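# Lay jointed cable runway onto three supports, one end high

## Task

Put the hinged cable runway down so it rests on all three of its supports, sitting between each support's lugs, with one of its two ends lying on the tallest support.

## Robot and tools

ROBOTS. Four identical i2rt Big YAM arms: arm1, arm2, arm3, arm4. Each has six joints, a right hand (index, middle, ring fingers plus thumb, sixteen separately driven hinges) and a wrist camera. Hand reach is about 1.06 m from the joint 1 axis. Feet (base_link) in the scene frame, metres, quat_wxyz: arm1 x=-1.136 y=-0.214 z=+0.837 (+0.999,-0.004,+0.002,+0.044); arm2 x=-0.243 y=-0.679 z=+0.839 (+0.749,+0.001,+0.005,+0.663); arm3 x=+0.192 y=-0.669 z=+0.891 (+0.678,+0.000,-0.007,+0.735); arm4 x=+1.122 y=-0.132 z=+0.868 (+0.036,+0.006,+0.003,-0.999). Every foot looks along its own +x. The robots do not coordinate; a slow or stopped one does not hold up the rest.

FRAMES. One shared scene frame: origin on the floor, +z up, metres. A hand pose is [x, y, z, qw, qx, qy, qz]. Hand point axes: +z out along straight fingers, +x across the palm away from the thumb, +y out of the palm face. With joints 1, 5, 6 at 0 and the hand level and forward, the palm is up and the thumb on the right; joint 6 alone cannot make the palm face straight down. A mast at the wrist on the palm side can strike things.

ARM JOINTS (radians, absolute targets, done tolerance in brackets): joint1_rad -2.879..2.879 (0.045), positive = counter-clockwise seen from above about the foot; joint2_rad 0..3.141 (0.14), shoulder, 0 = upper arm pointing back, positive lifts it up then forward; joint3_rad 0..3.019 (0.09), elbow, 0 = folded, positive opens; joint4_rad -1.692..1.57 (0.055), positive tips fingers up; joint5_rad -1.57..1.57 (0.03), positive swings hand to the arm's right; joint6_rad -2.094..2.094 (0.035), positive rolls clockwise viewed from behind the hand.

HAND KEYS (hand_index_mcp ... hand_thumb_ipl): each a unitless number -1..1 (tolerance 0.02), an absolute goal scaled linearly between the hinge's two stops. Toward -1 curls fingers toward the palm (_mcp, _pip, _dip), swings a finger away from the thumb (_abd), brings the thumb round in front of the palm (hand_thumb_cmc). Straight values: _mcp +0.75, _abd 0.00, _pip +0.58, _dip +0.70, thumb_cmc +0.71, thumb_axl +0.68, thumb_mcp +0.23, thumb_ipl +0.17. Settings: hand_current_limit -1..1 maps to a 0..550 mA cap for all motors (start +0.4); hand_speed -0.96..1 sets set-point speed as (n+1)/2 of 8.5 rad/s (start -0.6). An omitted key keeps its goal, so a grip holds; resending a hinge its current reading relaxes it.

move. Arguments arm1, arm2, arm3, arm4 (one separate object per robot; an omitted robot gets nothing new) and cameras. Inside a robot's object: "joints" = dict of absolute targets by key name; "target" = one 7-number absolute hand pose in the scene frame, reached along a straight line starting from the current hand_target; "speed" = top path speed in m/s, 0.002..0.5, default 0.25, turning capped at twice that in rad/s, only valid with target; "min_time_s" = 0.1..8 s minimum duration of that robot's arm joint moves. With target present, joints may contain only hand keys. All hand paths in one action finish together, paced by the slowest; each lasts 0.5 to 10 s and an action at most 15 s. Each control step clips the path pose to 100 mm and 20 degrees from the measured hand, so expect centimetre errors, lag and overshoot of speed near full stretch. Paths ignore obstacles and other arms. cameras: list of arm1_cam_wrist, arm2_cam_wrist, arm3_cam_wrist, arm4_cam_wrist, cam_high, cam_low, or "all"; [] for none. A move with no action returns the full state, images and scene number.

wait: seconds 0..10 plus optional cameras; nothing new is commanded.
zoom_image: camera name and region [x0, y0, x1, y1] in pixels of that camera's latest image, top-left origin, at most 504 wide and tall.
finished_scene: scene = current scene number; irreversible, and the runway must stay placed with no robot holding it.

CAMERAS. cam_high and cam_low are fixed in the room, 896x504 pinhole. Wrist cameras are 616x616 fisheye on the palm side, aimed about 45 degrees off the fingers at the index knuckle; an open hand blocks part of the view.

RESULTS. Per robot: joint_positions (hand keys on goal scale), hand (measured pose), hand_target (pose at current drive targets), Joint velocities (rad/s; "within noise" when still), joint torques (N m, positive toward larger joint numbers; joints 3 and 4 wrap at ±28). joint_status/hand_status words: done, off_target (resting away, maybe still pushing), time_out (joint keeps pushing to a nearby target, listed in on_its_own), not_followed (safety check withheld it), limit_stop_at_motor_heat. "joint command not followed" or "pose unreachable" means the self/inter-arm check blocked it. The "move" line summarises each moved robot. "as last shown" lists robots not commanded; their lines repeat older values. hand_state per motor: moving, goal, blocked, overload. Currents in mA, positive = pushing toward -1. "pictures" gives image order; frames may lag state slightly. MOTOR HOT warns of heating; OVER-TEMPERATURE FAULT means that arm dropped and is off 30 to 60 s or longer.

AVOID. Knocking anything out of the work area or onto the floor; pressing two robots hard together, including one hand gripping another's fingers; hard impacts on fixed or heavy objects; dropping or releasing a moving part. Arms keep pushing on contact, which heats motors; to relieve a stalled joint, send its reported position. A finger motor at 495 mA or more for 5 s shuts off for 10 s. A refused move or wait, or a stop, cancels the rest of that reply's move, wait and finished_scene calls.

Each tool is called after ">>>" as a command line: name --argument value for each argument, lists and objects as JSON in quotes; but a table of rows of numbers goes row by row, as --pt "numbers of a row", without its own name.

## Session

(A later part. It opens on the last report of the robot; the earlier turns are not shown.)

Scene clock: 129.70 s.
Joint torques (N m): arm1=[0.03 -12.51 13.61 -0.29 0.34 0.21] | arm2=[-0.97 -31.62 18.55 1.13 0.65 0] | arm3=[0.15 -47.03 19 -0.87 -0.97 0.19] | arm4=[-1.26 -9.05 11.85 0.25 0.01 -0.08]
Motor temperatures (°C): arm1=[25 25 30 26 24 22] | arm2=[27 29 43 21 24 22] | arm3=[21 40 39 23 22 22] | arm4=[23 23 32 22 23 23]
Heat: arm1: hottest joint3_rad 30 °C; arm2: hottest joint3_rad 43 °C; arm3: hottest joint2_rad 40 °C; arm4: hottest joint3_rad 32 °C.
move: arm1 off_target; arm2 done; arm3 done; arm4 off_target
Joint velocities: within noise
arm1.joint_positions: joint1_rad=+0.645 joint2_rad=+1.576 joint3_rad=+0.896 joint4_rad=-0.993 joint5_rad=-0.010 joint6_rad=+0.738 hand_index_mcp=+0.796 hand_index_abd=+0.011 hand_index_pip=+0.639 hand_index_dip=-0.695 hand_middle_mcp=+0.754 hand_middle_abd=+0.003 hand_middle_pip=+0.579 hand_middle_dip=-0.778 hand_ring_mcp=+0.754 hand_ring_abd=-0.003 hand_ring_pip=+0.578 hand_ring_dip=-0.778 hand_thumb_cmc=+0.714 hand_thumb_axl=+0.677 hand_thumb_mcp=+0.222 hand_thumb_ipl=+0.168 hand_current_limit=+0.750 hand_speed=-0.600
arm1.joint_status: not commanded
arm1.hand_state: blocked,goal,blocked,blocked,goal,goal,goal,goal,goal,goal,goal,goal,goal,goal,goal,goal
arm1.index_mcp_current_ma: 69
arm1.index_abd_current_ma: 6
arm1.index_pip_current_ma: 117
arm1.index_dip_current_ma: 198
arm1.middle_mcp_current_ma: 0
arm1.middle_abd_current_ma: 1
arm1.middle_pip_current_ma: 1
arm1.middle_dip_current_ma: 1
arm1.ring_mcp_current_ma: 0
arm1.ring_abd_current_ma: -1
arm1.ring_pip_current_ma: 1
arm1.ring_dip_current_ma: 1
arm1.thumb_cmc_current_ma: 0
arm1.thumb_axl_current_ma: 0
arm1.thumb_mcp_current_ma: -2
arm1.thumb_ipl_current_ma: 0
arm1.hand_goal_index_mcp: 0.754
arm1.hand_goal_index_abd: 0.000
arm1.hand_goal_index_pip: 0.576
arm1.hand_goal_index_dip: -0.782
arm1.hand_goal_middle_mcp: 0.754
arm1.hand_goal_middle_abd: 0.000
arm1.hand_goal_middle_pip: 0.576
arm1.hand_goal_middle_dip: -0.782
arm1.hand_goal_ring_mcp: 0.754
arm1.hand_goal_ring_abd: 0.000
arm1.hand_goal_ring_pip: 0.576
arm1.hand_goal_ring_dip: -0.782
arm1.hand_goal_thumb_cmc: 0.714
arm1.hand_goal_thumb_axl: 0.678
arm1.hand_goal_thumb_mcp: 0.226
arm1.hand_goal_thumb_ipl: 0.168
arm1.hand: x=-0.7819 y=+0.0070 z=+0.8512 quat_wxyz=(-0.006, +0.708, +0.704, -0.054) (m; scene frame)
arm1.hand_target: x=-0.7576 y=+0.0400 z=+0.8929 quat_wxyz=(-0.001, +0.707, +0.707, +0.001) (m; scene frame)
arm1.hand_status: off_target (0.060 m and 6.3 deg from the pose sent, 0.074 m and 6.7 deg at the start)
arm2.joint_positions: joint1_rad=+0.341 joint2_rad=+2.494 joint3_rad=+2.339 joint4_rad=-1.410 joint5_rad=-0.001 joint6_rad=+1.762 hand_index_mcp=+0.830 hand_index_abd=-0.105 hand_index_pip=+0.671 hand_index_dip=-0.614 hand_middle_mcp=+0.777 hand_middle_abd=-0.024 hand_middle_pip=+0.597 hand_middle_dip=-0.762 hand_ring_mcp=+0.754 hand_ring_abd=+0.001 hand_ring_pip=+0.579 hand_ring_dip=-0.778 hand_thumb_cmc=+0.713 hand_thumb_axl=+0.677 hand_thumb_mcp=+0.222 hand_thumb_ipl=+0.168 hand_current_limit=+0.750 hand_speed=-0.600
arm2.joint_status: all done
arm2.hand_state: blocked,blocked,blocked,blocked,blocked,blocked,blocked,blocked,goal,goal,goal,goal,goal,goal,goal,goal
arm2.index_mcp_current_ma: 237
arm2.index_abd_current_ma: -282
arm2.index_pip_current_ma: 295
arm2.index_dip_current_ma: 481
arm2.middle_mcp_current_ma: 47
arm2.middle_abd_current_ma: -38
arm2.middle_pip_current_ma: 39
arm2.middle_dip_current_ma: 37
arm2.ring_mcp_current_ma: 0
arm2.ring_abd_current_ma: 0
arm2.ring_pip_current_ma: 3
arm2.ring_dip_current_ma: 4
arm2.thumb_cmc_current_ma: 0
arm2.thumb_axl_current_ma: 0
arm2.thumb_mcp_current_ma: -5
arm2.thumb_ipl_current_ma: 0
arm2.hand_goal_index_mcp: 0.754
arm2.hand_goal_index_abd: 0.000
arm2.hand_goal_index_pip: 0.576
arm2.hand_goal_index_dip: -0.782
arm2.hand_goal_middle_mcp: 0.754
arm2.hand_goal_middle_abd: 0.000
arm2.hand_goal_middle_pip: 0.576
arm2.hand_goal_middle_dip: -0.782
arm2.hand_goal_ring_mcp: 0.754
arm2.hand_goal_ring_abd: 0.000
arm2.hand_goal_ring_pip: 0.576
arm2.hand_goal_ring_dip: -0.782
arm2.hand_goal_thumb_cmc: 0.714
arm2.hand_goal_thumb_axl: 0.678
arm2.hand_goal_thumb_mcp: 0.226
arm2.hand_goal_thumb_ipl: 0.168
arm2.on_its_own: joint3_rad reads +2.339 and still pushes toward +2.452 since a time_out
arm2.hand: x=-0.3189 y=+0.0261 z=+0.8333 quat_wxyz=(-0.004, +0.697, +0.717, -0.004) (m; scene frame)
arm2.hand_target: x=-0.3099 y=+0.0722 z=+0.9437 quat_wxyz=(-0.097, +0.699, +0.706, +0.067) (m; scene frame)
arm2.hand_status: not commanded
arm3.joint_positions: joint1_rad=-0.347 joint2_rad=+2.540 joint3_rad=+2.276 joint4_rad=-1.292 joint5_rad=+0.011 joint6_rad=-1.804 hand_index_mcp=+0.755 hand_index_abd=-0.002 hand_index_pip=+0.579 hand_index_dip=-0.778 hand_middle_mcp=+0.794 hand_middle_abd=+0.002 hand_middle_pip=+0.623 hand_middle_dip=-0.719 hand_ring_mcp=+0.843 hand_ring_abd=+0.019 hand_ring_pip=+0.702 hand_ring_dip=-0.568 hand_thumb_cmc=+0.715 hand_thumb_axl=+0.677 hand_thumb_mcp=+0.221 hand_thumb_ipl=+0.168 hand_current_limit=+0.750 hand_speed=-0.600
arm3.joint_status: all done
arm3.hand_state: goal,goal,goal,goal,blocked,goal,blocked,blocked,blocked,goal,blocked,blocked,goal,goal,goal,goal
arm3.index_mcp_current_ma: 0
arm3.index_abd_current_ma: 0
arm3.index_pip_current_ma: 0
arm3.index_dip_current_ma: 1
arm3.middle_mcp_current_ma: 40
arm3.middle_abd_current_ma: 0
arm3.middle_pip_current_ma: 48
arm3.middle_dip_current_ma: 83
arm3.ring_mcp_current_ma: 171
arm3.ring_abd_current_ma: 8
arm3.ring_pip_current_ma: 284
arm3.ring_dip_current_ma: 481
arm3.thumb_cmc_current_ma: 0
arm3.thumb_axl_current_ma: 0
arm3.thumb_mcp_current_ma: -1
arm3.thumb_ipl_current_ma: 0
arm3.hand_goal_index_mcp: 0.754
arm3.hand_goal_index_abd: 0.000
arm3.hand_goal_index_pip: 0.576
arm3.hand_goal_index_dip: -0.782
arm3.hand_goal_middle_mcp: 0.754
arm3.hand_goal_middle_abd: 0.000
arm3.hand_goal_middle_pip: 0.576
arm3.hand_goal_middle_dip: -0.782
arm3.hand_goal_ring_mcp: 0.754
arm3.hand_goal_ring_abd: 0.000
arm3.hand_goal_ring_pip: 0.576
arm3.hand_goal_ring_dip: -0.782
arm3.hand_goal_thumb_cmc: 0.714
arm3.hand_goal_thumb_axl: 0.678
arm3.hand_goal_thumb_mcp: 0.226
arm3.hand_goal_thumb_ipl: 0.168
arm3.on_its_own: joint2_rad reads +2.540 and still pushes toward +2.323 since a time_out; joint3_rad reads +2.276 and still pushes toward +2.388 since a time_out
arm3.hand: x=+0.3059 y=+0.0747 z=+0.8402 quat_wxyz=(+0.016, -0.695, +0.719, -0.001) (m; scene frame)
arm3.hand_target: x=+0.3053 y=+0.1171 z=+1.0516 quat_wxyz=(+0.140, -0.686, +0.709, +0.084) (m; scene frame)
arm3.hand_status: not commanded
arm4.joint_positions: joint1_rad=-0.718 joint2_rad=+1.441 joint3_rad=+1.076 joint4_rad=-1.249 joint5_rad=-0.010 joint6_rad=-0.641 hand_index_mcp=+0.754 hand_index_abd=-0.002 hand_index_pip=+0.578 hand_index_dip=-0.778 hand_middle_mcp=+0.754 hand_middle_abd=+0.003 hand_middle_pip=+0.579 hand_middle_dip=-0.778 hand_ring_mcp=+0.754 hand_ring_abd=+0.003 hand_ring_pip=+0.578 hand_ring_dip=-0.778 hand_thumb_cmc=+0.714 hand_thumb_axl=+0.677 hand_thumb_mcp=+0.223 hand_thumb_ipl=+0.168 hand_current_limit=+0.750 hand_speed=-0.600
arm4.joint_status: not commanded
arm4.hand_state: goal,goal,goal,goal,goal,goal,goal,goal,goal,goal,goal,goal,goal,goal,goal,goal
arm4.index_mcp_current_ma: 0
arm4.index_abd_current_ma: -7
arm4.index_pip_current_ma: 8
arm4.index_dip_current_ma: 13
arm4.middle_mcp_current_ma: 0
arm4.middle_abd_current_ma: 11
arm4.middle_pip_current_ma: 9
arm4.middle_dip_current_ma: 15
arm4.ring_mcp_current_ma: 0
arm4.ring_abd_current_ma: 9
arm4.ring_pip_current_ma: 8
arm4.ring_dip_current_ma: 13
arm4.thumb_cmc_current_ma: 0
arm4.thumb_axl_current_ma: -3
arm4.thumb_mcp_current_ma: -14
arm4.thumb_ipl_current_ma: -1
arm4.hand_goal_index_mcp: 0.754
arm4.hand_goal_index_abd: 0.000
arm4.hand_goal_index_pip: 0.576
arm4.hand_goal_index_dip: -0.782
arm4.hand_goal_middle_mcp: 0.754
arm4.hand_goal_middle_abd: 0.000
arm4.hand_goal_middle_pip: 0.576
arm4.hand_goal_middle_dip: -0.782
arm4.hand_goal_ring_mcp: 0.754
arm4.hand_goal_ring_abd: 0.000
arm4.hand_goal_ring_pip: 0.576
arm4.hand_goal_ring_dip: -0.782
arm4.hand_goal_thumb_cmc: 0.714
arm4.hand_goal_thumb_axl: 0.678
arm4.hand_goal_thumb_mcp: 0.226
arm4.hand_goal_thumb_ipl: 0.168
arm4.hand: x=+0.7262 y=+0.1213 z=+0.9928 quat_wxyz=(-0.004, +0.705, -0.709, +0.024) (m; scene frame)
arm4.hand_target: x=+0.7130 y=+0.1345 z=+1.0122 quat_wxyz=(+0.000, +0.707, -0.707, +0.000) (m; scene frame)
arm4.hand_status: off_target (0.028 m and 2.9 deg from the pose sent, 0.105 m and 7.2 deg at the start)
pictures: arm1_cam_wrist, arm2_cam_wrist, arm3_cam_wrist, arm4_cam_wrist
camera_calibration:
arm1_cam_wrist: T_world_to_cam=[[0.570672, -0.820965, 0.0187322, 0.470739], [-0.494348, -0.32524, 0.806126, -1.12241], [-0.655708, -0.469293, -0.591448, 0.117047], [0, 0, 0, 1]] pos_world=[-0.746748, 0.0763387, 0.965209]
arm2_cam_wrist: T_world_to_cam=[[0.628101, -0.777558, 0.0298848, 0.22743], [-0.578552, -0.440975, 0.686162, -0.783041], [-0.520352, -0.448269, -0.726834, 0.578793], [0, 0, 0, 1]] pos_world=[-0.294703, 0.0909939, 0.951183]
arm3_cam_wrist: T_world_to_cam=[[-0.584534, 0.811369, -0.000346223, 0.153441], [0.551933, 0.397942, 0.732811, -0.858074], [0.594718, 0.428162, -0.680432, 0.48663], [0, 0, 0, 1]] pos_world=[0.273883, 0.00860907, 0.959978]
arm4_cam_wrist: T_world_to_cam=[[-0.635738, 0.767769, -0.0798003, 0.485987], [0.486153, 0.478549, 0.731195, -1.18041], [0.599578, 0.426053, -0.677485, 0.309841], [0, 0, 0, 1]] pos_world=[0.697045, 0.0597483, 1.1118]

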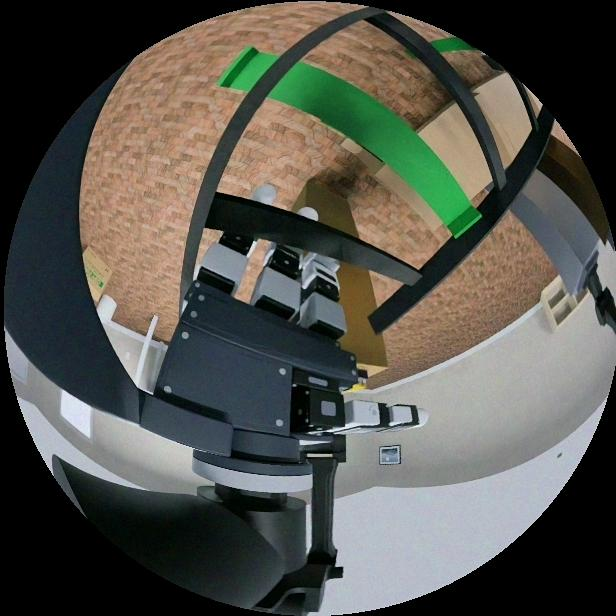

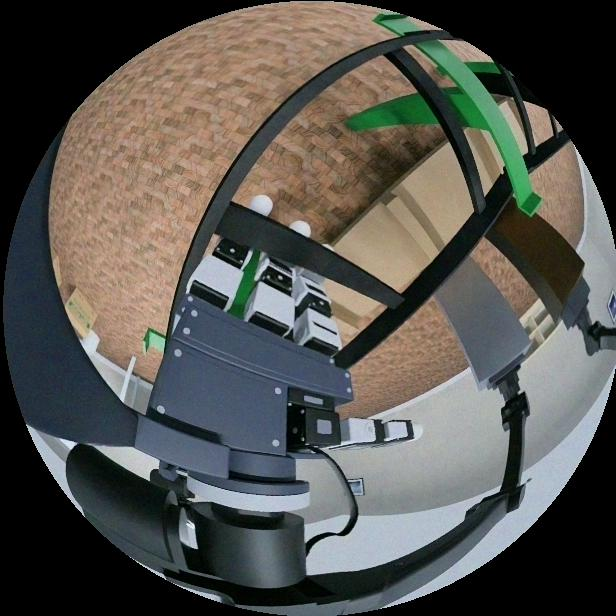

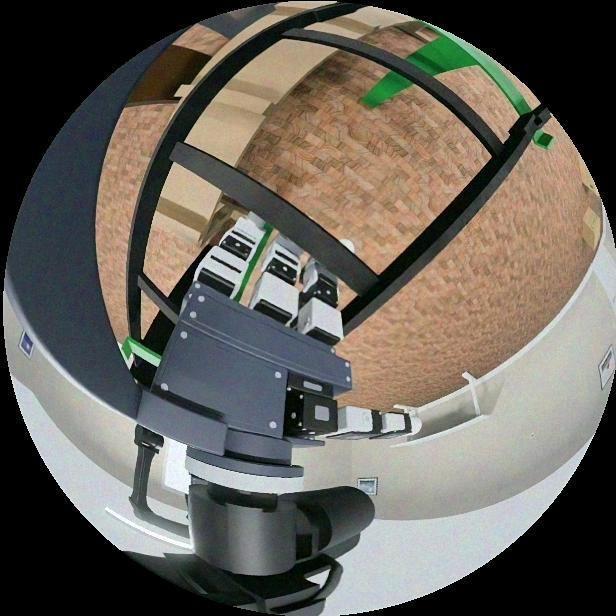

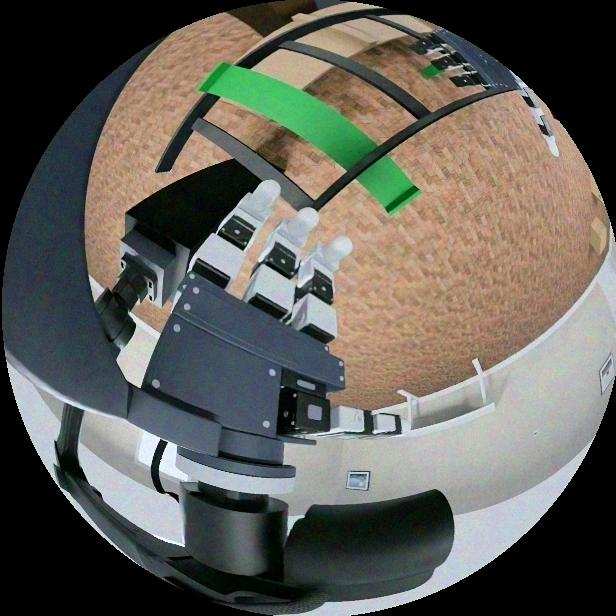

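>>> zoom_image --camera "arm4_cam_wrist" --region '[140, 20, 460, 260]'

>>> move --cameras '["cam_low","cam_high"]'

>>> zoom_image --camera "cam_low" --region '[270, 180, 650, 340]'

>>> zoom_image --camera "cam_high" --region '[230, 160, 570, 450]'

Scaled by 1.575 from the camera's 616x616 image, which has a finer 880x880 frame.

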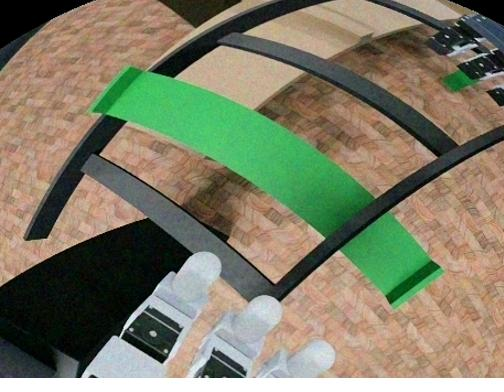

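Scene clock: 130.67 s.
Joint torques (N m): arm1=[0.03 -12.51 13.61 -0.31 0.34 0.21] | arm2=[-0.91 -31.62 18.55 1.14 0.65 0.02] | arm3=[0.15 -47.03 19 -0.85 -0.97 0.19] | arm4=[-1.26 -9.35 11.82 0.18 0.01 -0.08]
Motor temperatures (°C): arm1=[25 25 30 26 24 22] | arm2=[27 29 43 21 24 22] | arm3=[21 40 39 23 22 22] | arm4=[23 23 32 22 23 23]
Heat: arm1: hottest joint3_rad 30 °C; arm2: hottest joint3_rad 43 °C; arm3: hottest joint2_rad 40 °C; arm4: hottest joint3_rad 32 °C.
Joint velocities: within noise
arm1.joint_positions: joint1_rad=+0.645 joint2_rad=+1.576 joint3_rad=+0.896 joint4_rad=-0.993 joint5_rad=-0.010 joint6_rad=+0.738 hand_index_mcp=+0.796 hand_index_abd=+0.011 hand_index_pip=+0.639 hand_index_dip=-0.695 hand_middle_mcp=+0.754 hand_middle_abd=+0.003 hand_middle_pip=+0.579 hand_middle_dip=-0.778 hand_ring_mcp=+0.754 hand_ring_abd=-0.003 hand_ring_pip=+0.578 hand_ring_dip=-0.778 hand_thumb_cmc=+0.714 hand_thumb_axl=+0.677 hand_thumb_mcp=+0.222 hand_thumb_ipl=+0.168 hand_current_limit=+0.750 hand_speed=-0.600
arm1.joint_status: not commanded
arm1.hand_state: blocked,goal,blocked,blocked,goal,goal,goal,goal,goal,goal,goal,goal,goal,goal,goal,goal
arm1.index_mcp_current_ma: 69
arm1.index_abd_current_ma: 6
arm1.index_pip_current_ma: 117
arm1.index_dip_current_ma: 198
arm1.middle_mcp_current_ma: 0
arm1.middle_abd_current_ma: 1
arm1.middle_pip_current_ma: 1
arm1.middle_dip_current_ma: 1
arm1.ring_mcp_current_ma: 0
arm1.ring_abd_current_ma: -1
arm1.ring_pip_current_ma: 1
arm1.ring_dip_current_ma: 1
arm1.thumb_cmc_current_ma: 0
arm1.thumb_axl_current_ma: 0
arm1.thumb_mcp_current_ma: -2
arm1.thumb_ipl_current_ma: 0
arm1.hand_goal_index_mcp: 0.754
arm1.hand_goal_index_abd: 0.000
arm1.hand_goal_index_pip: 0.576
arm1.hand_goal_index_dip: -0.782
arm1.hand_goal_middle_mcp: 0.754
arm1.hand_goal_middle_abd: 0.000
arm1.hand_goal_middle_pip: 0.576
arm1.hand_goal_middle_dip: -0.782
arm1.hand_goal_ring_mcp: 0.754
arm1.hand_goal_ring_abd: 0.000
arm1.hand_goal_ring_pip: 0.576
arm1.hand_goal_ring_dip: -0.782
arm1.hand_goal_thumb_cmc: 0.714
arm1.hand_goal_thumb_axl: 0.678
arm1.hand_goal_thumb_mcp: 0.226
arm1.hand_goal_thumb_ipl: 0.168
arm1.hand: x=-0.7819 y=+0.0070 z=+0.8512 quat_wxyz=(-0.006, +0.708, +0.704, -0.054) (m; scene frame)
arm1.hand_target: x=-0.7576 y=+0.0400 z=+0.8929 quat_wxyz=(-0.001, +0.707, +0.707, +0.001) (m; scene frame)
arm1.hand_status: off_target (0.060 m and 6.3 deg from the pose sent, 0.074 m and 6.7 deg at the start)
arm2.joint_positions: joint1_rad=+0.341 joint2_rad=+2.494 joint3_rad=+2.339 joint4_rad=-1.410 joint5_rad=-0.001 joint6_rad=+1.762 hand_index_mcp=+0.830 hand_index_abd=-0.105 hand_index_pip=+0.671 hand_index_dip=-0.614 hand_middle_mcp=+0.777 hand_middle_abd=-0.024 hand_middle_pip=+0.597 hand_middle_dip=-0.762 hand_ring_mcp=+0.754 hand_ring_abd=+0.001 hand_ring_pip=+0.579 hand_ring_dip=-0.778 hand_thumb_cmc=+0.713 hand_thumb_axl=+0.677 hand_thumb_mcp=+0.222 hand_thumb_ipl=+0.168 hand_current_limit=+0.750 hand_speed=-0.600
arm2.joint_status: all done
arm2.hand_state: blocked,blocked,blocked,blocked,blocked,blocked,blocked,blocked,goal,goal,goal,goal,goal,goal,goal,goal
arm2.index_mcp_current_ma: 237
arm2.index_abd_current_ma: -282
arm2.index_pip_current_ma: 295
arm2.index_dip_current_ma: 481
arm2.middle_mcp_current_ma: 47
arm2.middle_abd_current_ma: -38
arm2.middle_pip_current_ma: 39
arm2.middle_dip_current_ma: 37
arm2.ring_mcp_current_ma: 0
arm2.ring_abd_current_ma: 0
arm2.ring_pip_current_ma: 3
arm2.ring_dip_current_ma: 4
arm2.thumb_cmc_current_ma: 0
arm2.thumb_axl_current_ma: 0
arm2.thumb_mcp_current_ma: -5
arm2.thumb_ipl_current_ma: 0
arm2.hand_goal_index_mcp: 0.754
arm2.hand_goal_index_abd: 0.000
arm2.hand_goal_index_pip: 0.576
arm2.hand_goal_index_dip: -0.782
arm2.hand_goal_middle_mcp: 0.754
arm2.hand_goal_middle_abd: 0.000
arm2.hand_goal_middle_pip: 0.576
arm2.hand_goal_middle_dip: -0.782
arm2.hand_goal_ring_mcp: 0.754
arm2.hand_goal_ring_abd: 0.000
arm2.hand_goal_ring_pip: 0.576
arm2.hand_goal_ring_dip: -0.782
arm2.hand_goal_thumb_cmc: 0.714
arm2.hand_goal_thumb_axl: 0.678
arm2.hand_goal_thumb_mcp: 0.226
arm2.hand_goal_thumb_ipl: 0.168
arm2.on_its_own: joint3_rad reads +2.339 and still pushes toward +2.452 since a time_out
arm2.hand: x=-0.3189 y=+0.0261 z=+0.8333 quat_wxyz=(-0.004, +0.697, +0.717, -0.004) (m; scene frame)
arm2.hand_target: x=-0.3099 y=+0.0722 z=+0.9437 quat_wxyz=(-0.097, +0.699, +0.706, +0.067) (m; scene frame)
arm2.hand_status: not commanded
arm3.joint_positions: joint1_rad=-0.347 joint2_rad=+2.540 joint3_rad=+2.276 joint4_rad=-1.292 joint5_rad=+0.011 joint6_rad=-1.804 hand_index_mcp=+0.755 hand_index_abd=-0.002 hand_index_pip=+0.579 hand_index_dip=-0.778 hand_middle_mcp=+0.794 hand_middle_abd=+0.002 hand_middle_pip=+0.623 hand_middle_dip=-0.719 hand_ring_mcp=+0.843 hand_ring_abd=+0.019 hand_ring_pip=+0.702 hand_ring_dip=-0.568 hand_thumb_cmc=+0.715 hand_thumb_axl=+0.677 hand_thumb_mcp=+0.221 hand_thumb_ipl=+0.168 hand_current_limit=+0.750 hand_speed=-0.600
arm3.joint_status: all done
arm3.hand_state: goal,goal,goal,goal,blocked,goal,blocked,blocked,blocked,goal,blocked,blocked,goal,goal,goal,goal
arm3.index_mcp_current_ma: 0
arm3.index_abd_current_ma: 0
arm3.index_pip_current_ma: 0
arm3.index_dip_current_ma: 1
arm3.middle_mcp_current_ma: 40
arm3.middle_abd_current_ma: 0
arm3.middle_pip_current_ma: 48
arm3.middle_dip_current_ma: 83
arm3.ring_mcp_current_ma: 171
arm3.ring_abd_current_ma: 8
arm3.ring_pip_current_ma: 284
arm3.ring_dip_current_ma: 481
arm3.thumb_cmc_current_ma: 0
arm3.thumb_axl_current_ma: 0
arm3.thumb_mcp_current_ma: -1
arm3.thumb_ipl_current_ma: 0
arm3.hand_goal_index_mcp: 0.754
arm3.hand_goal_index_abd: 0.000
arm3.hand_goal_index_pip: 0.576
arm3.hand_goal_index_dip: -0.782
arm3.hand_goal_middle_mcp: 0.754
arm3.hand_goal_middle_abd: 0.000
arm3.hand_goal_middle_pip: 0.576
arm3.hand_goal_middle_dip: -0.782
arm3.hand_goal_ring_mcp: 0.754
arm3.hand_goal_ring_abd: 0.000
arm3.hand_goal_ring_pip: 0.576
arm3.hand_goal_ring_dip: -0.782
arm3.hand_goal_thumb_cmc: 0.714
arm3.hand_goal_thumb_axl: 0.678
arm3.hand_goal_thumb_mcp: 0.226
arm3.hand_goal_thumb_ipl: 0.168
arm3.on_its_own: joint2_rad reads +2.540 and still pushes toward +2.323 since a time_out; joint3_rad reads +2.276 and still pushes toward +2.388 since a time_out
arm3.hand: x=+0.3059 y=+0.0747 z=+0.8402 quat_wxyz=(+0.016, -0.695, +0.719, -0.001) (m; scene frame)
arm3.hand_target: x=+0.3053 y=+0.1171 z=+1.0516 quat_wxyz=(+0.140, -0.686, +0.709, +0.084) (m; scene frame)
arm3.hand_status: not commanded
arm4.joint_positions: joint1_rad=-0.718 joint2_rad=+1.441 joint3_rad=+1.076 joint4_rad=-1.249 joint5_rad=-0.010 joint6_rad=-0.641 hand_index_mcp=+0.754 hand_index_abd=-0.002 hand_index_pip=+0.578 hand_index_dip=-0.778 hand_middle_mcp=+0.754 hand_middle_abd=+0.003 hand_middle_pip=+0.579 hand_middle_dip=-0.778 hand_ring_mcp=+0.754 hand_ring_abd=+0.003 hand_ring_pip=+0.578 hand_ring_dip=-0.778 hand_thumb_cmc=+0.714 hand_thumb_axl=+0.677 hand_thumb_mcp=+0.223 hand_thumb_ipl=+0.168 hand_current_limit=+0.750 hand_speed=-0.600
arm4.joint_status: not commanded
arm4.hand_state: goal,goal,goal,goal,goal,goal,goal,goal,goal,goal,goal,goal,goal,goal,goal,goal
arm4.index_mcp_current_ma: 0
arm4.index_abd_current_ma: -7
arm4.index_pip_current_ma: 8
arm4.index_dip_current_ma: 13
arm4.middle_mcp_current_ma: 0
arm4.middle_abd_current_ma: 11
arm4.middle_pip_current_ma: 9
arm4.middle_dip_current_ma: 15
arm4.ring_mcp_current_ma: 0
arm4.ring_abd_current_ma: 9
arm4.ring_pip_current_ma: 8
arm4.ring_dip_current_ma: 13
arm4.thumb_cmc_current_ma: 0
arm4.thumb_axl_current_ma: -3
arm4.thumb_mcp_current_ma: -14
arm4.thumb_ipl_current_ma: -1
arm4.hand_goal_index_mcp: 0.754
arm4.hand_goal_index_abd: 0.000
arm4.hand_goal_index_pip: 0.576
arm4.hand_goal_index_dip: -0.782
arm4.hand_goal_middle_mcp: 0.754
arm4.hand_goal_middle_abd: 0.000
arm4.hand_goal_middle_pip: 0.576
arm4.hand_goal_middle_dip: -0.782
arm4.hand_goal_ring_mcp: 0.754
arm4.hand_goal_ring_abd: 0.000
arm4.hand_goal_ring_pip: 0.576
arm4.hand_goal_ring_dip: -0.782
arm4.hand_goal_thumb_cmc: 0.714
arm4.hand_goal_thumb_axl: 0.678
arm4.hand_goal_thumb_mcp: 0.226
arm4.hand_goal_thumb_ipl: 0.168
arm4.hand: x=+0.7262 y=+0.1213 z=+0.9928 quat_wxyz=(-0.004, +0.705, -0.709, +0.024) (m; scene frame)
arm4.hand_target: x=+0.7130 y=+0.1345 z=+1.0122 quat_wxyz=(+0.000, +0.707, -0.707, +0.000) (m; scene frame)
arm4.hand_status: off_target (0.028 m and 2.9 deg from the pose sent, 0.105 m and 7.2 deg at the start)
pictures: cam_high, cam_low

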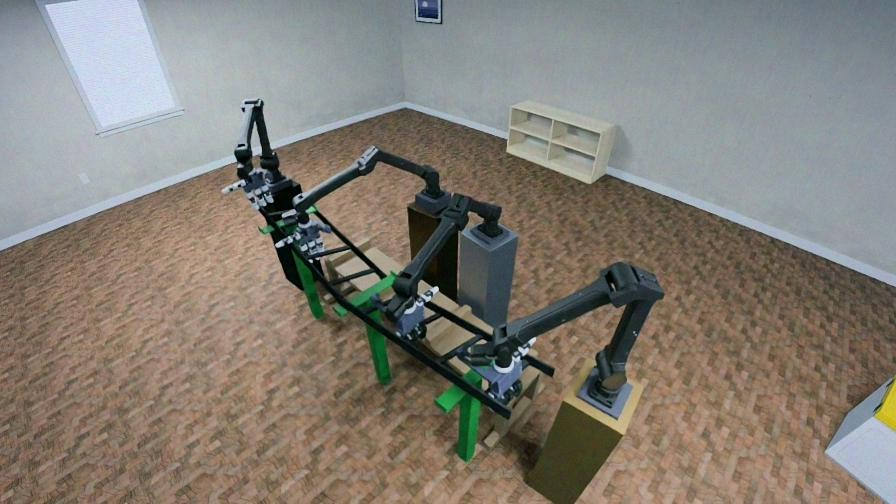

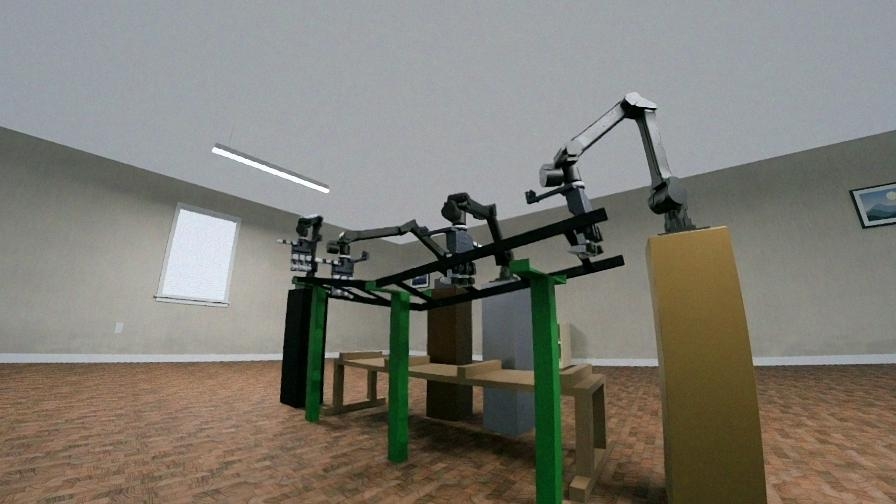

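Scaled by 1.326 from the camera's 896x504 image, which has a finer 1280x720 frame.

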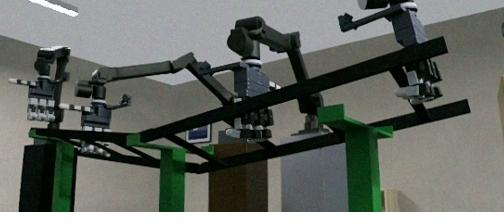

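Scaled by 1.482 from the camera's 896x504 image, which has a finer 1280x720 frame.

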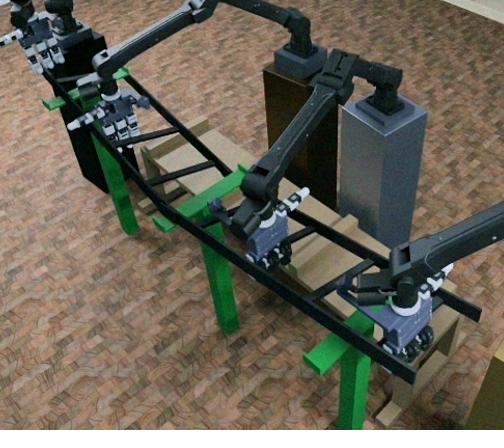

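>>> zoom_image --camera "cam_low" --region '[270, 240, 470, 340]'

>>> move --cameras '["arm1_cam_wrist","arm2_cam_wrist","arm3_cam_wrist"]'

>>> zoom_image --camera "arm1_cam_wrist" --region '[380, 120, 580, 320]'

>>> zoom_image --camera "arm2_cam_wrist" --region '[360, 0, 600, 240]'

>>> zoom_image --camera "arm3_cam_wrist" --region '[260, 0, 580, 200]'

>>> zoom_image --camera "arm2_cam_wrist" --region '[100, 160, 260, 400]'

Scaled by 2.520 from the camera's 896x504 image, which has a finer 1280x720 frame.

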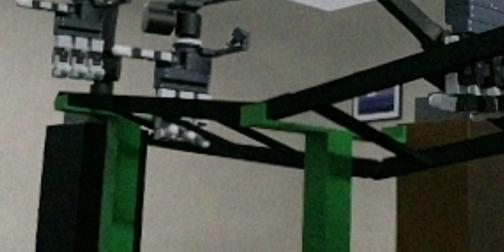

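Scene clock: 133.67 s.
Joint torques (N m): arm1=[0.03 -12.57 13.61 -0.31 0.34 0.22] | arm2=[-1.03 -31.56 18.52 1.14 0.64 0.02] | arm3=[0.21 -47.03 19 -0.85 -0.97 0.19] | arm4=[-1.14 -9.41 11.86 0.29 -0.01 -0.08]
Motor temperatures (°C): arm1=[25 25 30 26 24 22] | arm2=[27 30 43 21 23 22] | arm3=[21 42 39 23 22 22] | arm4=[23 23 32 22 23 23]
Heat: arm1: hottest joint3_rad 30 °C; arm2: hottest joint3_rad 43 °C; arm3: hottest joint2_rad 42 °C; arm4: hottest joint3_rad 32 °C.
Joint velocities: within noise
arm1.joint_positions: joint1_rad=+0.645 joint2_rad=+1.576 joint3_rad=+0.896 joint4_rad=-0.993 joint5_rad=-0.010 joint6_rad=+0.738 hand_index_mcp=+0.796 hand_index_abd=+0.011 hand_index_pip=+0.639 hand_index_dip=-0.695 hand_middle_mcp=+0.754 hand_middle_abd=+0.003 hand_middle_pip=+0.579 hand_middle_dip=-0.778 hand_ring_mcp=+0.754 hand_ring_abd=-0.003 hand_ring_pip=+0.578 hand_ring_dip=-0.778 hand_thumb_cmc=+0.714 hand_thumb_axl=+0.677 hand_thumb_mcp=+0.222 hand_thumb_ipl=+0.168 hand_current_limit=+0.750 hand_speed=-0.600
arm1.joint_status: not commanded
arm1.hand_state: blocked,goal,blocked,blocked,goal,goal,goal,goal,goal,goal,goal,goal,goal,goal,goal,goal
arm1.index_mcp_current_ma: 69
arm1.index_abd_current_ma: 6
arm1.index_pip_current_ma: 117
arm1.index_dip_current_ma: 198
arm1.middle_mcp_current_ma: 0
arm1.middle_abd_current_ma: 1
arm1.middle_pip_current_ma: 1
arm1.middle_dip_current_ma: 1
arm1.ring_mcp_current_ma: 0
arm1.ring_abd_current_ma: -1
arm1.ring_pip_current_ma: 1
arm1.ring_dip_current_ma: 1
arm1.thumb_cmc_current_ma: 0
arm1.thumb_axl_current_ma: 0
arm1.thumb_mcp_current_ma: -2
arm1.thumb_ipl_current_ma: 0
arm1.hand_goal_index_mcp: 0.754
arm1.hand_goal_index_abd: 0.000
arm1.hand_goal_index_pip: 0.576
arm1.hand_goal_index_dip: -0.782
arm1.hand_goal_middle_mcp: 0.754
arm1.hand_goal_middle_abd: 0.000
arm1.hand_goal_middle_pip: 0.576
arm1.hand_goal_middle_dip: -0.782
arm1.hand_goal_ring_mcp: 0.754
arm1.hand_goal_ring_abd: 0.000
arm1.hand_goal_ring_pip: 0.576
arm1.hand_goal_ring_dip: -0.782
arm1.hand_goal_thumb_cmc: 0.714
arm1.hand_goal_thumb_axl: 0.678
arm1.hand_goal_thumb_mcp: 0.226
arm1.hand_goal_thumb_ipl: 0.168
arm1.hand: x=-0.7819 y=+0.0070 z=+0.8512 quat_wxyz=(-0.006, +0.708, +0.704, -0.054) (m; scene frame)
arm1.hand_target: x=-0.7576 y=+0.0400 z=+0.8929 quat_wxyz=(-0.001, +0.707, +0.707, +0.001) (m; scene frame)
arm1.hand_status: off_target (0.060 m and 6.3 deg from the pose sent, 0.074 m and 6.7 deg at the start)
arm2.joint_positions: joint1_rad=+0.341 joint2_rad=+2.494 joint3_rad=+2.339 joint4_rad=-1.410 joint5_rad=-0.001 joint6_rad=+1.762 hand_index_mcp=+0.830 hand_index_abd=-0.105 hand_index_pip=+0.671 hand_index_dip=-0.614 hand_middle_mcp=+0.777 hand_middle_abd=-0.024 hand_middle_pip=+0.597 hand_middle_dip=-0.762 hand_ring_mcp=+0.754 hand_ring_abd=+0.001 hand_ring_pip=+0.579 hand_ring_dip=-0.778 hand_thumb_cmc=+0.713 hand_thumb_axl=+0.677 hand_thumb_mcp=+0.222 hand_thumb_ipl=+0.168 hand_current_limit=+0.750 hand_speed=-0.600
arm2.joint_status: all done
arm2.hand_state: blocked,blocked,blocked,blocked,blocked,blocked,blocked,blocked,goal,goal,goal,goal,goal,goal,goal,goal
arm2.index_mcp_current_ma: 237
arm2.index_abd_current_ma: -282
arm2.index_pip_current_ma: 295
arm2.index_dip_current_ma: 481
arm2.middle_mcp_current_ma: 47
arm2.middle_abd_current_ma: -38
arm2.middle_pip_current_ma: 39
arm2.middle_dip_current_ma: 37
arm2.ring_mcp_current_ma: 0
arm2.ring_abd_current_ma: 0
arm2.ring_pip_current_ma: 3
arm2.ring_dip_current_ma: 4
arm2.thumb_cmc_current_ma: 0
arm2.thumb_axl_current_ma: 0
arm2.thumb_mcp_current_ma: -5
arm2.thumb_ipl_current_ma: 0
arm2.hand_goal_index_mcp: 0.754
arm2.hand_goal_index_abd: 0.000
arm2.hand_goal_index_pip: 0.576
arm2.hand_goal_index_dip: -0.782
arm2.hand_goal_middle_mcp: 0.754
arm2.hand_goal_middle_abd: 0.000
arm2.hand_goal_middle_pip: 0.576
arm2.hand_goal_middle_dip: -0.782
arm2.hand_goal_ring_mcp: 0.754
arm2.hand_goal_ring_abd: 0.000
arm2.hand_goal_ring_pip: 0.576
arm2.hand_goal_ring_dip: -0.782
arm2.hand_goal_thumb_cmc: 0.714
arm2.hand_goal_thumb_axl: 0.678
arm2.hand_goal_thumb_mcp: 0.226
arm2.hand_goal_thumb_ipl: 0.168
arm2.on_its_own: joint3_rad reads +2.339 and still pushes toward +2.452 since a time_out
arm2.hand: x=-0.3189 y=+0.0261 z=+0.8333 quat_wxyz=(-0.004, +0.697, +0.717, -0.004) (m; scene frame)
arm2.hand_target: x=-0.3099 y=+0.0722 z=+0.9437 quat_wxyz=(-0.097, +0.699, +0.706, +0.067) (m; scene frame)
arm2.hand_status: not commanded
arm3.joint_positions: joint1_rad=-0.347 joint2_rad=+2.540 joint3_rad=+2.276 joint4_rad=-1.292 joint5_rad=+0.011 joint6_rad=-1.804 hand_index_mcp=+0.755 hand_index_abd=-0.002 hand_index_pip=+0.579 hand_index_dip=-0.778 hand_middle_mcp=+0.794 hand_middle_abd=+0.002 hand_middle_pip=+0.623 hand_middle_dip=-0.719 hand_ring_mcp=+0.843 hand_ring_abd=+0.019 hand_ring_pip=+0.702 hand_ring_dip=-0.568 hand_thumb_cmc=+0.715 hand_thumb_axl=+0.677 hand_thumb_mcp=+0.221 hand_thumb_ipl=+0.168 hand_current_limit=+0.750 hand_speed=-0.600
arm3.joint_status: all done
arm3.hand_state: goal,goal,goal,goal,blocked,goal,blocked,blocked,blocked,goal,blocked,blocked,goal,goal,goal,goal
arm3.index_mcp_current_ma: 0
arm3.index_abd_current_ma: 0
arm3.index_pip_current_ma: 0
arm3.index_dip_current_ma: 1
arm3.middle_mcp_current_ma: 40
arm3.middle_abd_current_ma: 0
arm3.middle_pip_current_ma: 48
arm3.middle_dip_current_ma: 83
arm3.ring_mcp_current_ma: 171
arm3.ring_abd_current_ma: 8
arm3.ring_pip_current_ma: 284
arm3.ring_dip_current_ma: 481
arm3.thumb_cmc_current_ma: 0
arm3.thumb_axl_current_ma: 0
arm3.thumb_mcp_current_ma: -1
arm3.thumb_ipl_current_ma: 0
arm3.hand_goal_index_mcp: 0.754
arm3.hand_goal_index_abd: 0.000
arm3.hand_goal_index_pip: 0.576
arm3.hand_goal_index_dip: -0.782
arm3.hand_goal_middle_mcp: 0.754
arm3.hand_goal_middle_abd: 0.000
arm3.hand_goal_middle_pip: 0.576
arm3.hand_goal_middle_dip: -0.782
arm3.hand_goal_ring_mcp: 0.754
arm3.hand_goal_ring_abd: 0.000
arm3.hand_goal_ring_pip: 0.576
arm3.hand_goal_ring_dip: -0.782
arm3.hand_goal_thumb_cmc: 0.714
arm3.hand_goal_thumb_axl: 0.678
arm3.hand_goal_thumb_mcp: 0.226
arm3.hand_goal_thumb_ipl: 0.168
arm3.on_its_own: joint2_rad reads +2.540 and still pushes toward +2.323 since a time_out; joint3_rad reads +2.276 and still pushes toward +2.388 since a time_out
arm3.hand: x=+0.3059 y=+0.0747 z=+0.8402 quat_wxyz=(+0.016, -0.695, +0.719, -0.001) (m; scene frame)
arm3.hand_target: x=+0.3053 y=+0.1171 z=+1.0516 quat_wxyz=(+0.140, -0.686, +0.709, +0.084) (m; scene frame)
arm3.hand_status: not commanded
arm4.joint_positions: joint1_rad=-0.718 joint2_rad=+1.441 joint3_rad=+1.076 joint4_rad=-1.249 joint5_rad=-0.010 joint6_rad=-0.641 hand_index_mcp=+0.754 hand_index_abd=-0.002 hand_index_pip=+0.578 hand_index_dip=-0.778 hand_middle_mcp=+0.754 hand_middle_abd=+0.003 hand_middle_pip=+0.579 hand_middle_dip=-0.778 hand_ring_mcp=+0.754 hand_ring_abd=+0.003 hand_ring_pip=+0.578 hand_ring_dip=-0.778 hand_thumb_cmc=+0.714 hand_thumb_axl=+0.677 hand_thumb_mcp=+0.223 hand_thumb_ipl=+0.168 hand_current_limit=+0.750 hand_speed=-0.600
arm4.joint_status: not commanded
arm4.hand_state: goal,goal,goal,goal,goal,goal,goal,goal,goal,goal,goal,goal,goal,goal,goal,goal
arm4.index_mcp_current_ma: 0
arm4.index_abd_current_ma: -7
arm4.index_pip_current_ma: 8
arm4.index_dip_current_ma: 13
arm4.middle_mcp_current_ma: 0
arm4.middle_abd_current_ma: 11
arm4.middle_pip_current_ma: 9
arm4.middle_dip_current_ma: 15
arm4.ring_mcp_current_ma: 0
arm4.ring_abd_current_ma: 9
arm4.ring_pip_current_ma: 8
arm4.ring_dip_current_ma: 13
arm4.thumb_cmc_current_ma: 0
arm4.thumb_axl_current_ma: -3
arm4.thumb_mcp_current_ma: -14
arm4.thumb_ipl_current_ma: -1
arm4.hand_goal_index_mcp: 0.754
arm4.hand_goal_index_abd: 0.000
arm4.hand_goal_index_pip: 0.576
arm4.hand_goal_index_dip: -0.782
arm4.hand_goal_middle_mcp: 0.754
arm4.hand_goal_middle_abd: 0.000
arm4.hand_goal_middle_pip: 0.576
arm4.hand_goal_middle_dip: -0.782
arm4.hand_goal_ring_mcp: 0.754
arm4.hand_goal_ring_abd: 0.000
arm4.hand_goal_ring_pip: 0.576
arm4.hand_goal_ring_dip: -0.782
arm4.hand_goal_thumb_cmc: 0.714
arm4.hand_goal_thumb_axl: 0.678
arm4.hand_goal_thumb_mcp: 0.226
arm4.hand_goal_thumb_ipl: 0.168
arm4.hand: x=+0.7262 y=+0.1213 z=+0.9928 quat_wxyz=(-0.004, +0.705, -0.709, +0.024) (m; scene frame)
arm4.hand_target: x=+0.7130 y=+0.1345 z=+1.0122 quat_wxyz=(+0.000, +0.707, -0.707, +0.000) (m; scene frame)
arm4.hand_status: off_target (0.028 m and 2.9 deg from the pose sent, 0.105 m and 7.2 deg at the start)
pictures: arm1_cam_wrist, arm2_cam_wrist, arm3_cam_wrist
camera_calibration:
arm1_cam_wrist: T_world_to_cam=[[0.570672, -0.820965, 0.0187322, 0.470739], [-0.494348, -0.32524, 0.806126, -1.12241], [-0.655708, -0.469293, -0.591448, 0.117047], [0, 0, 0, 1]] pos_world=[-0.746748, 0.0763387, 0.965209]
arm2_cam_wrist: T_world_to_cam=[[0.628101, -0.777558, 0.0298848, 0.22743], [-0.578552, -0.440975, 0.686162, -0.783041], [-0.520352, -0.448269, -0.726834, 0.578793], [0, 0, 0, 1]] pos_world=[-0.294703, 0.0909939, 0.951183]
arm3_cam_wrist: T_world_to_cam=[[-0.584534, 0.811369, -0.000346223, 0.153441], [0.551933, 0.397942, 0.732811, -0.858074], [0.594718, 0.428162, -0.680432, 0.48663], [0, 0, 0, 1]] pos_world=[0.273883, 0.00860907, 0.959978]

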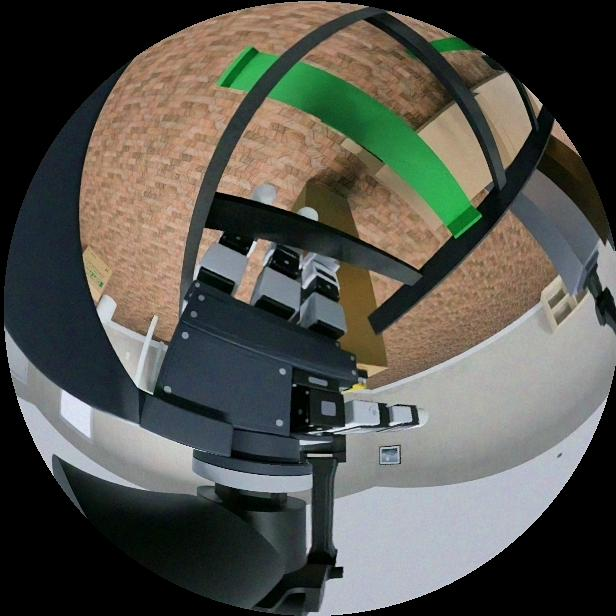

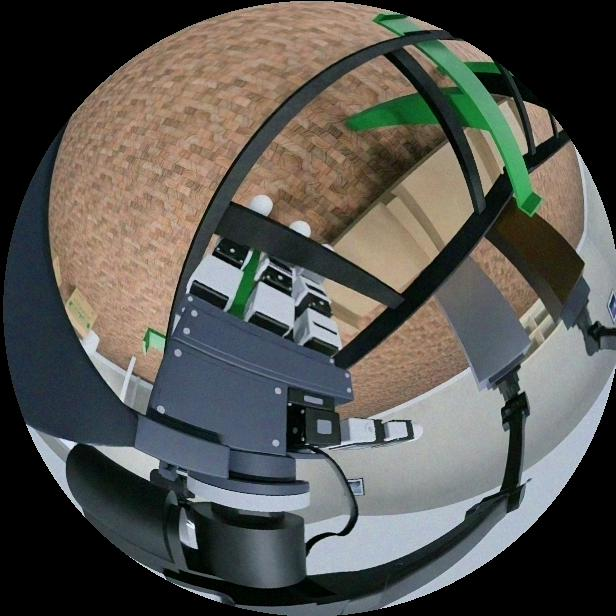

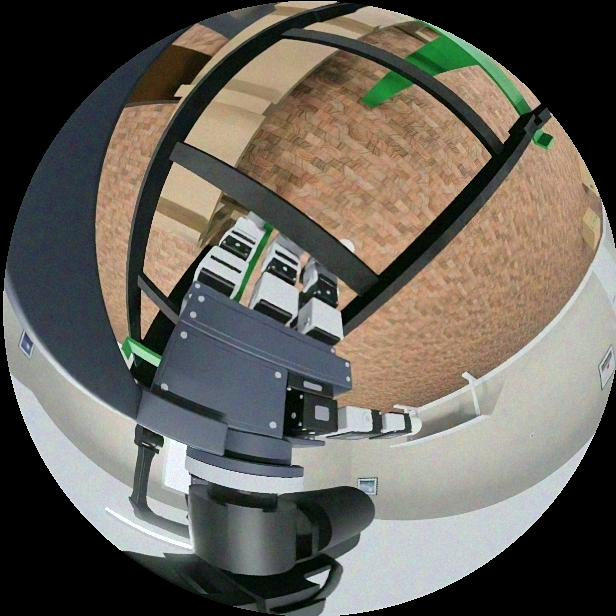

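Scaled by 2.520 from the camera's 616x616 image, which has a finer 880x880 frame.

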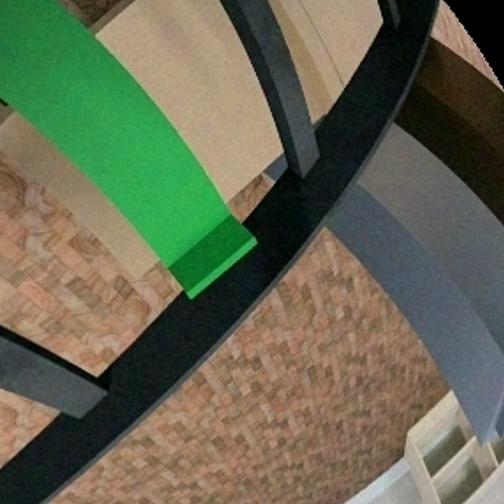

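Scaled by 2.100 from the camera's 616x616 image, which has a finer 880x880 frame.

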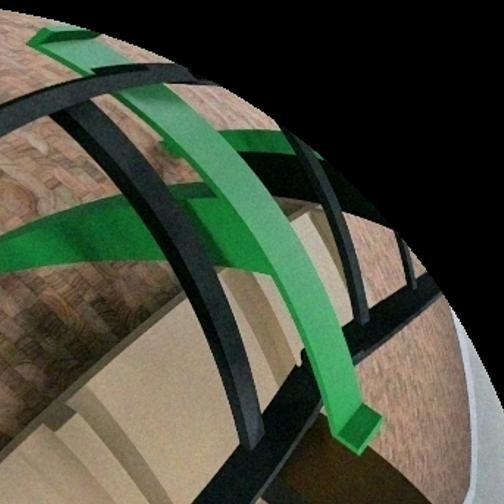

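Scaled by 1.575 from the camera's 616x616 image, which has a finer 880x880 frame.

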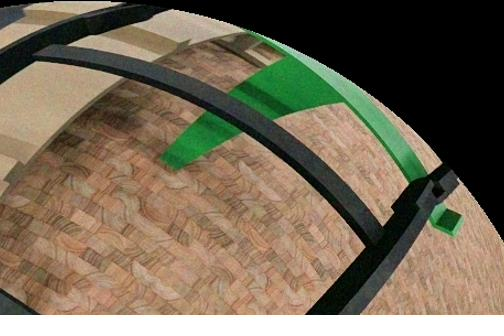

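Scaled by 2.100 from the camera's 616x616 image, which has a finer 880x880 frame.

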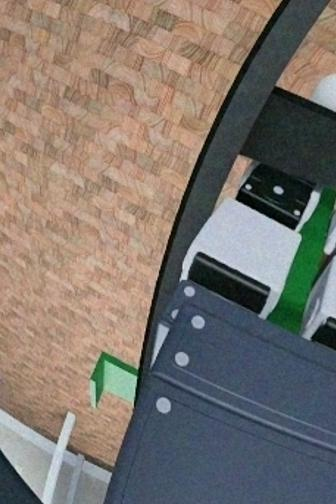

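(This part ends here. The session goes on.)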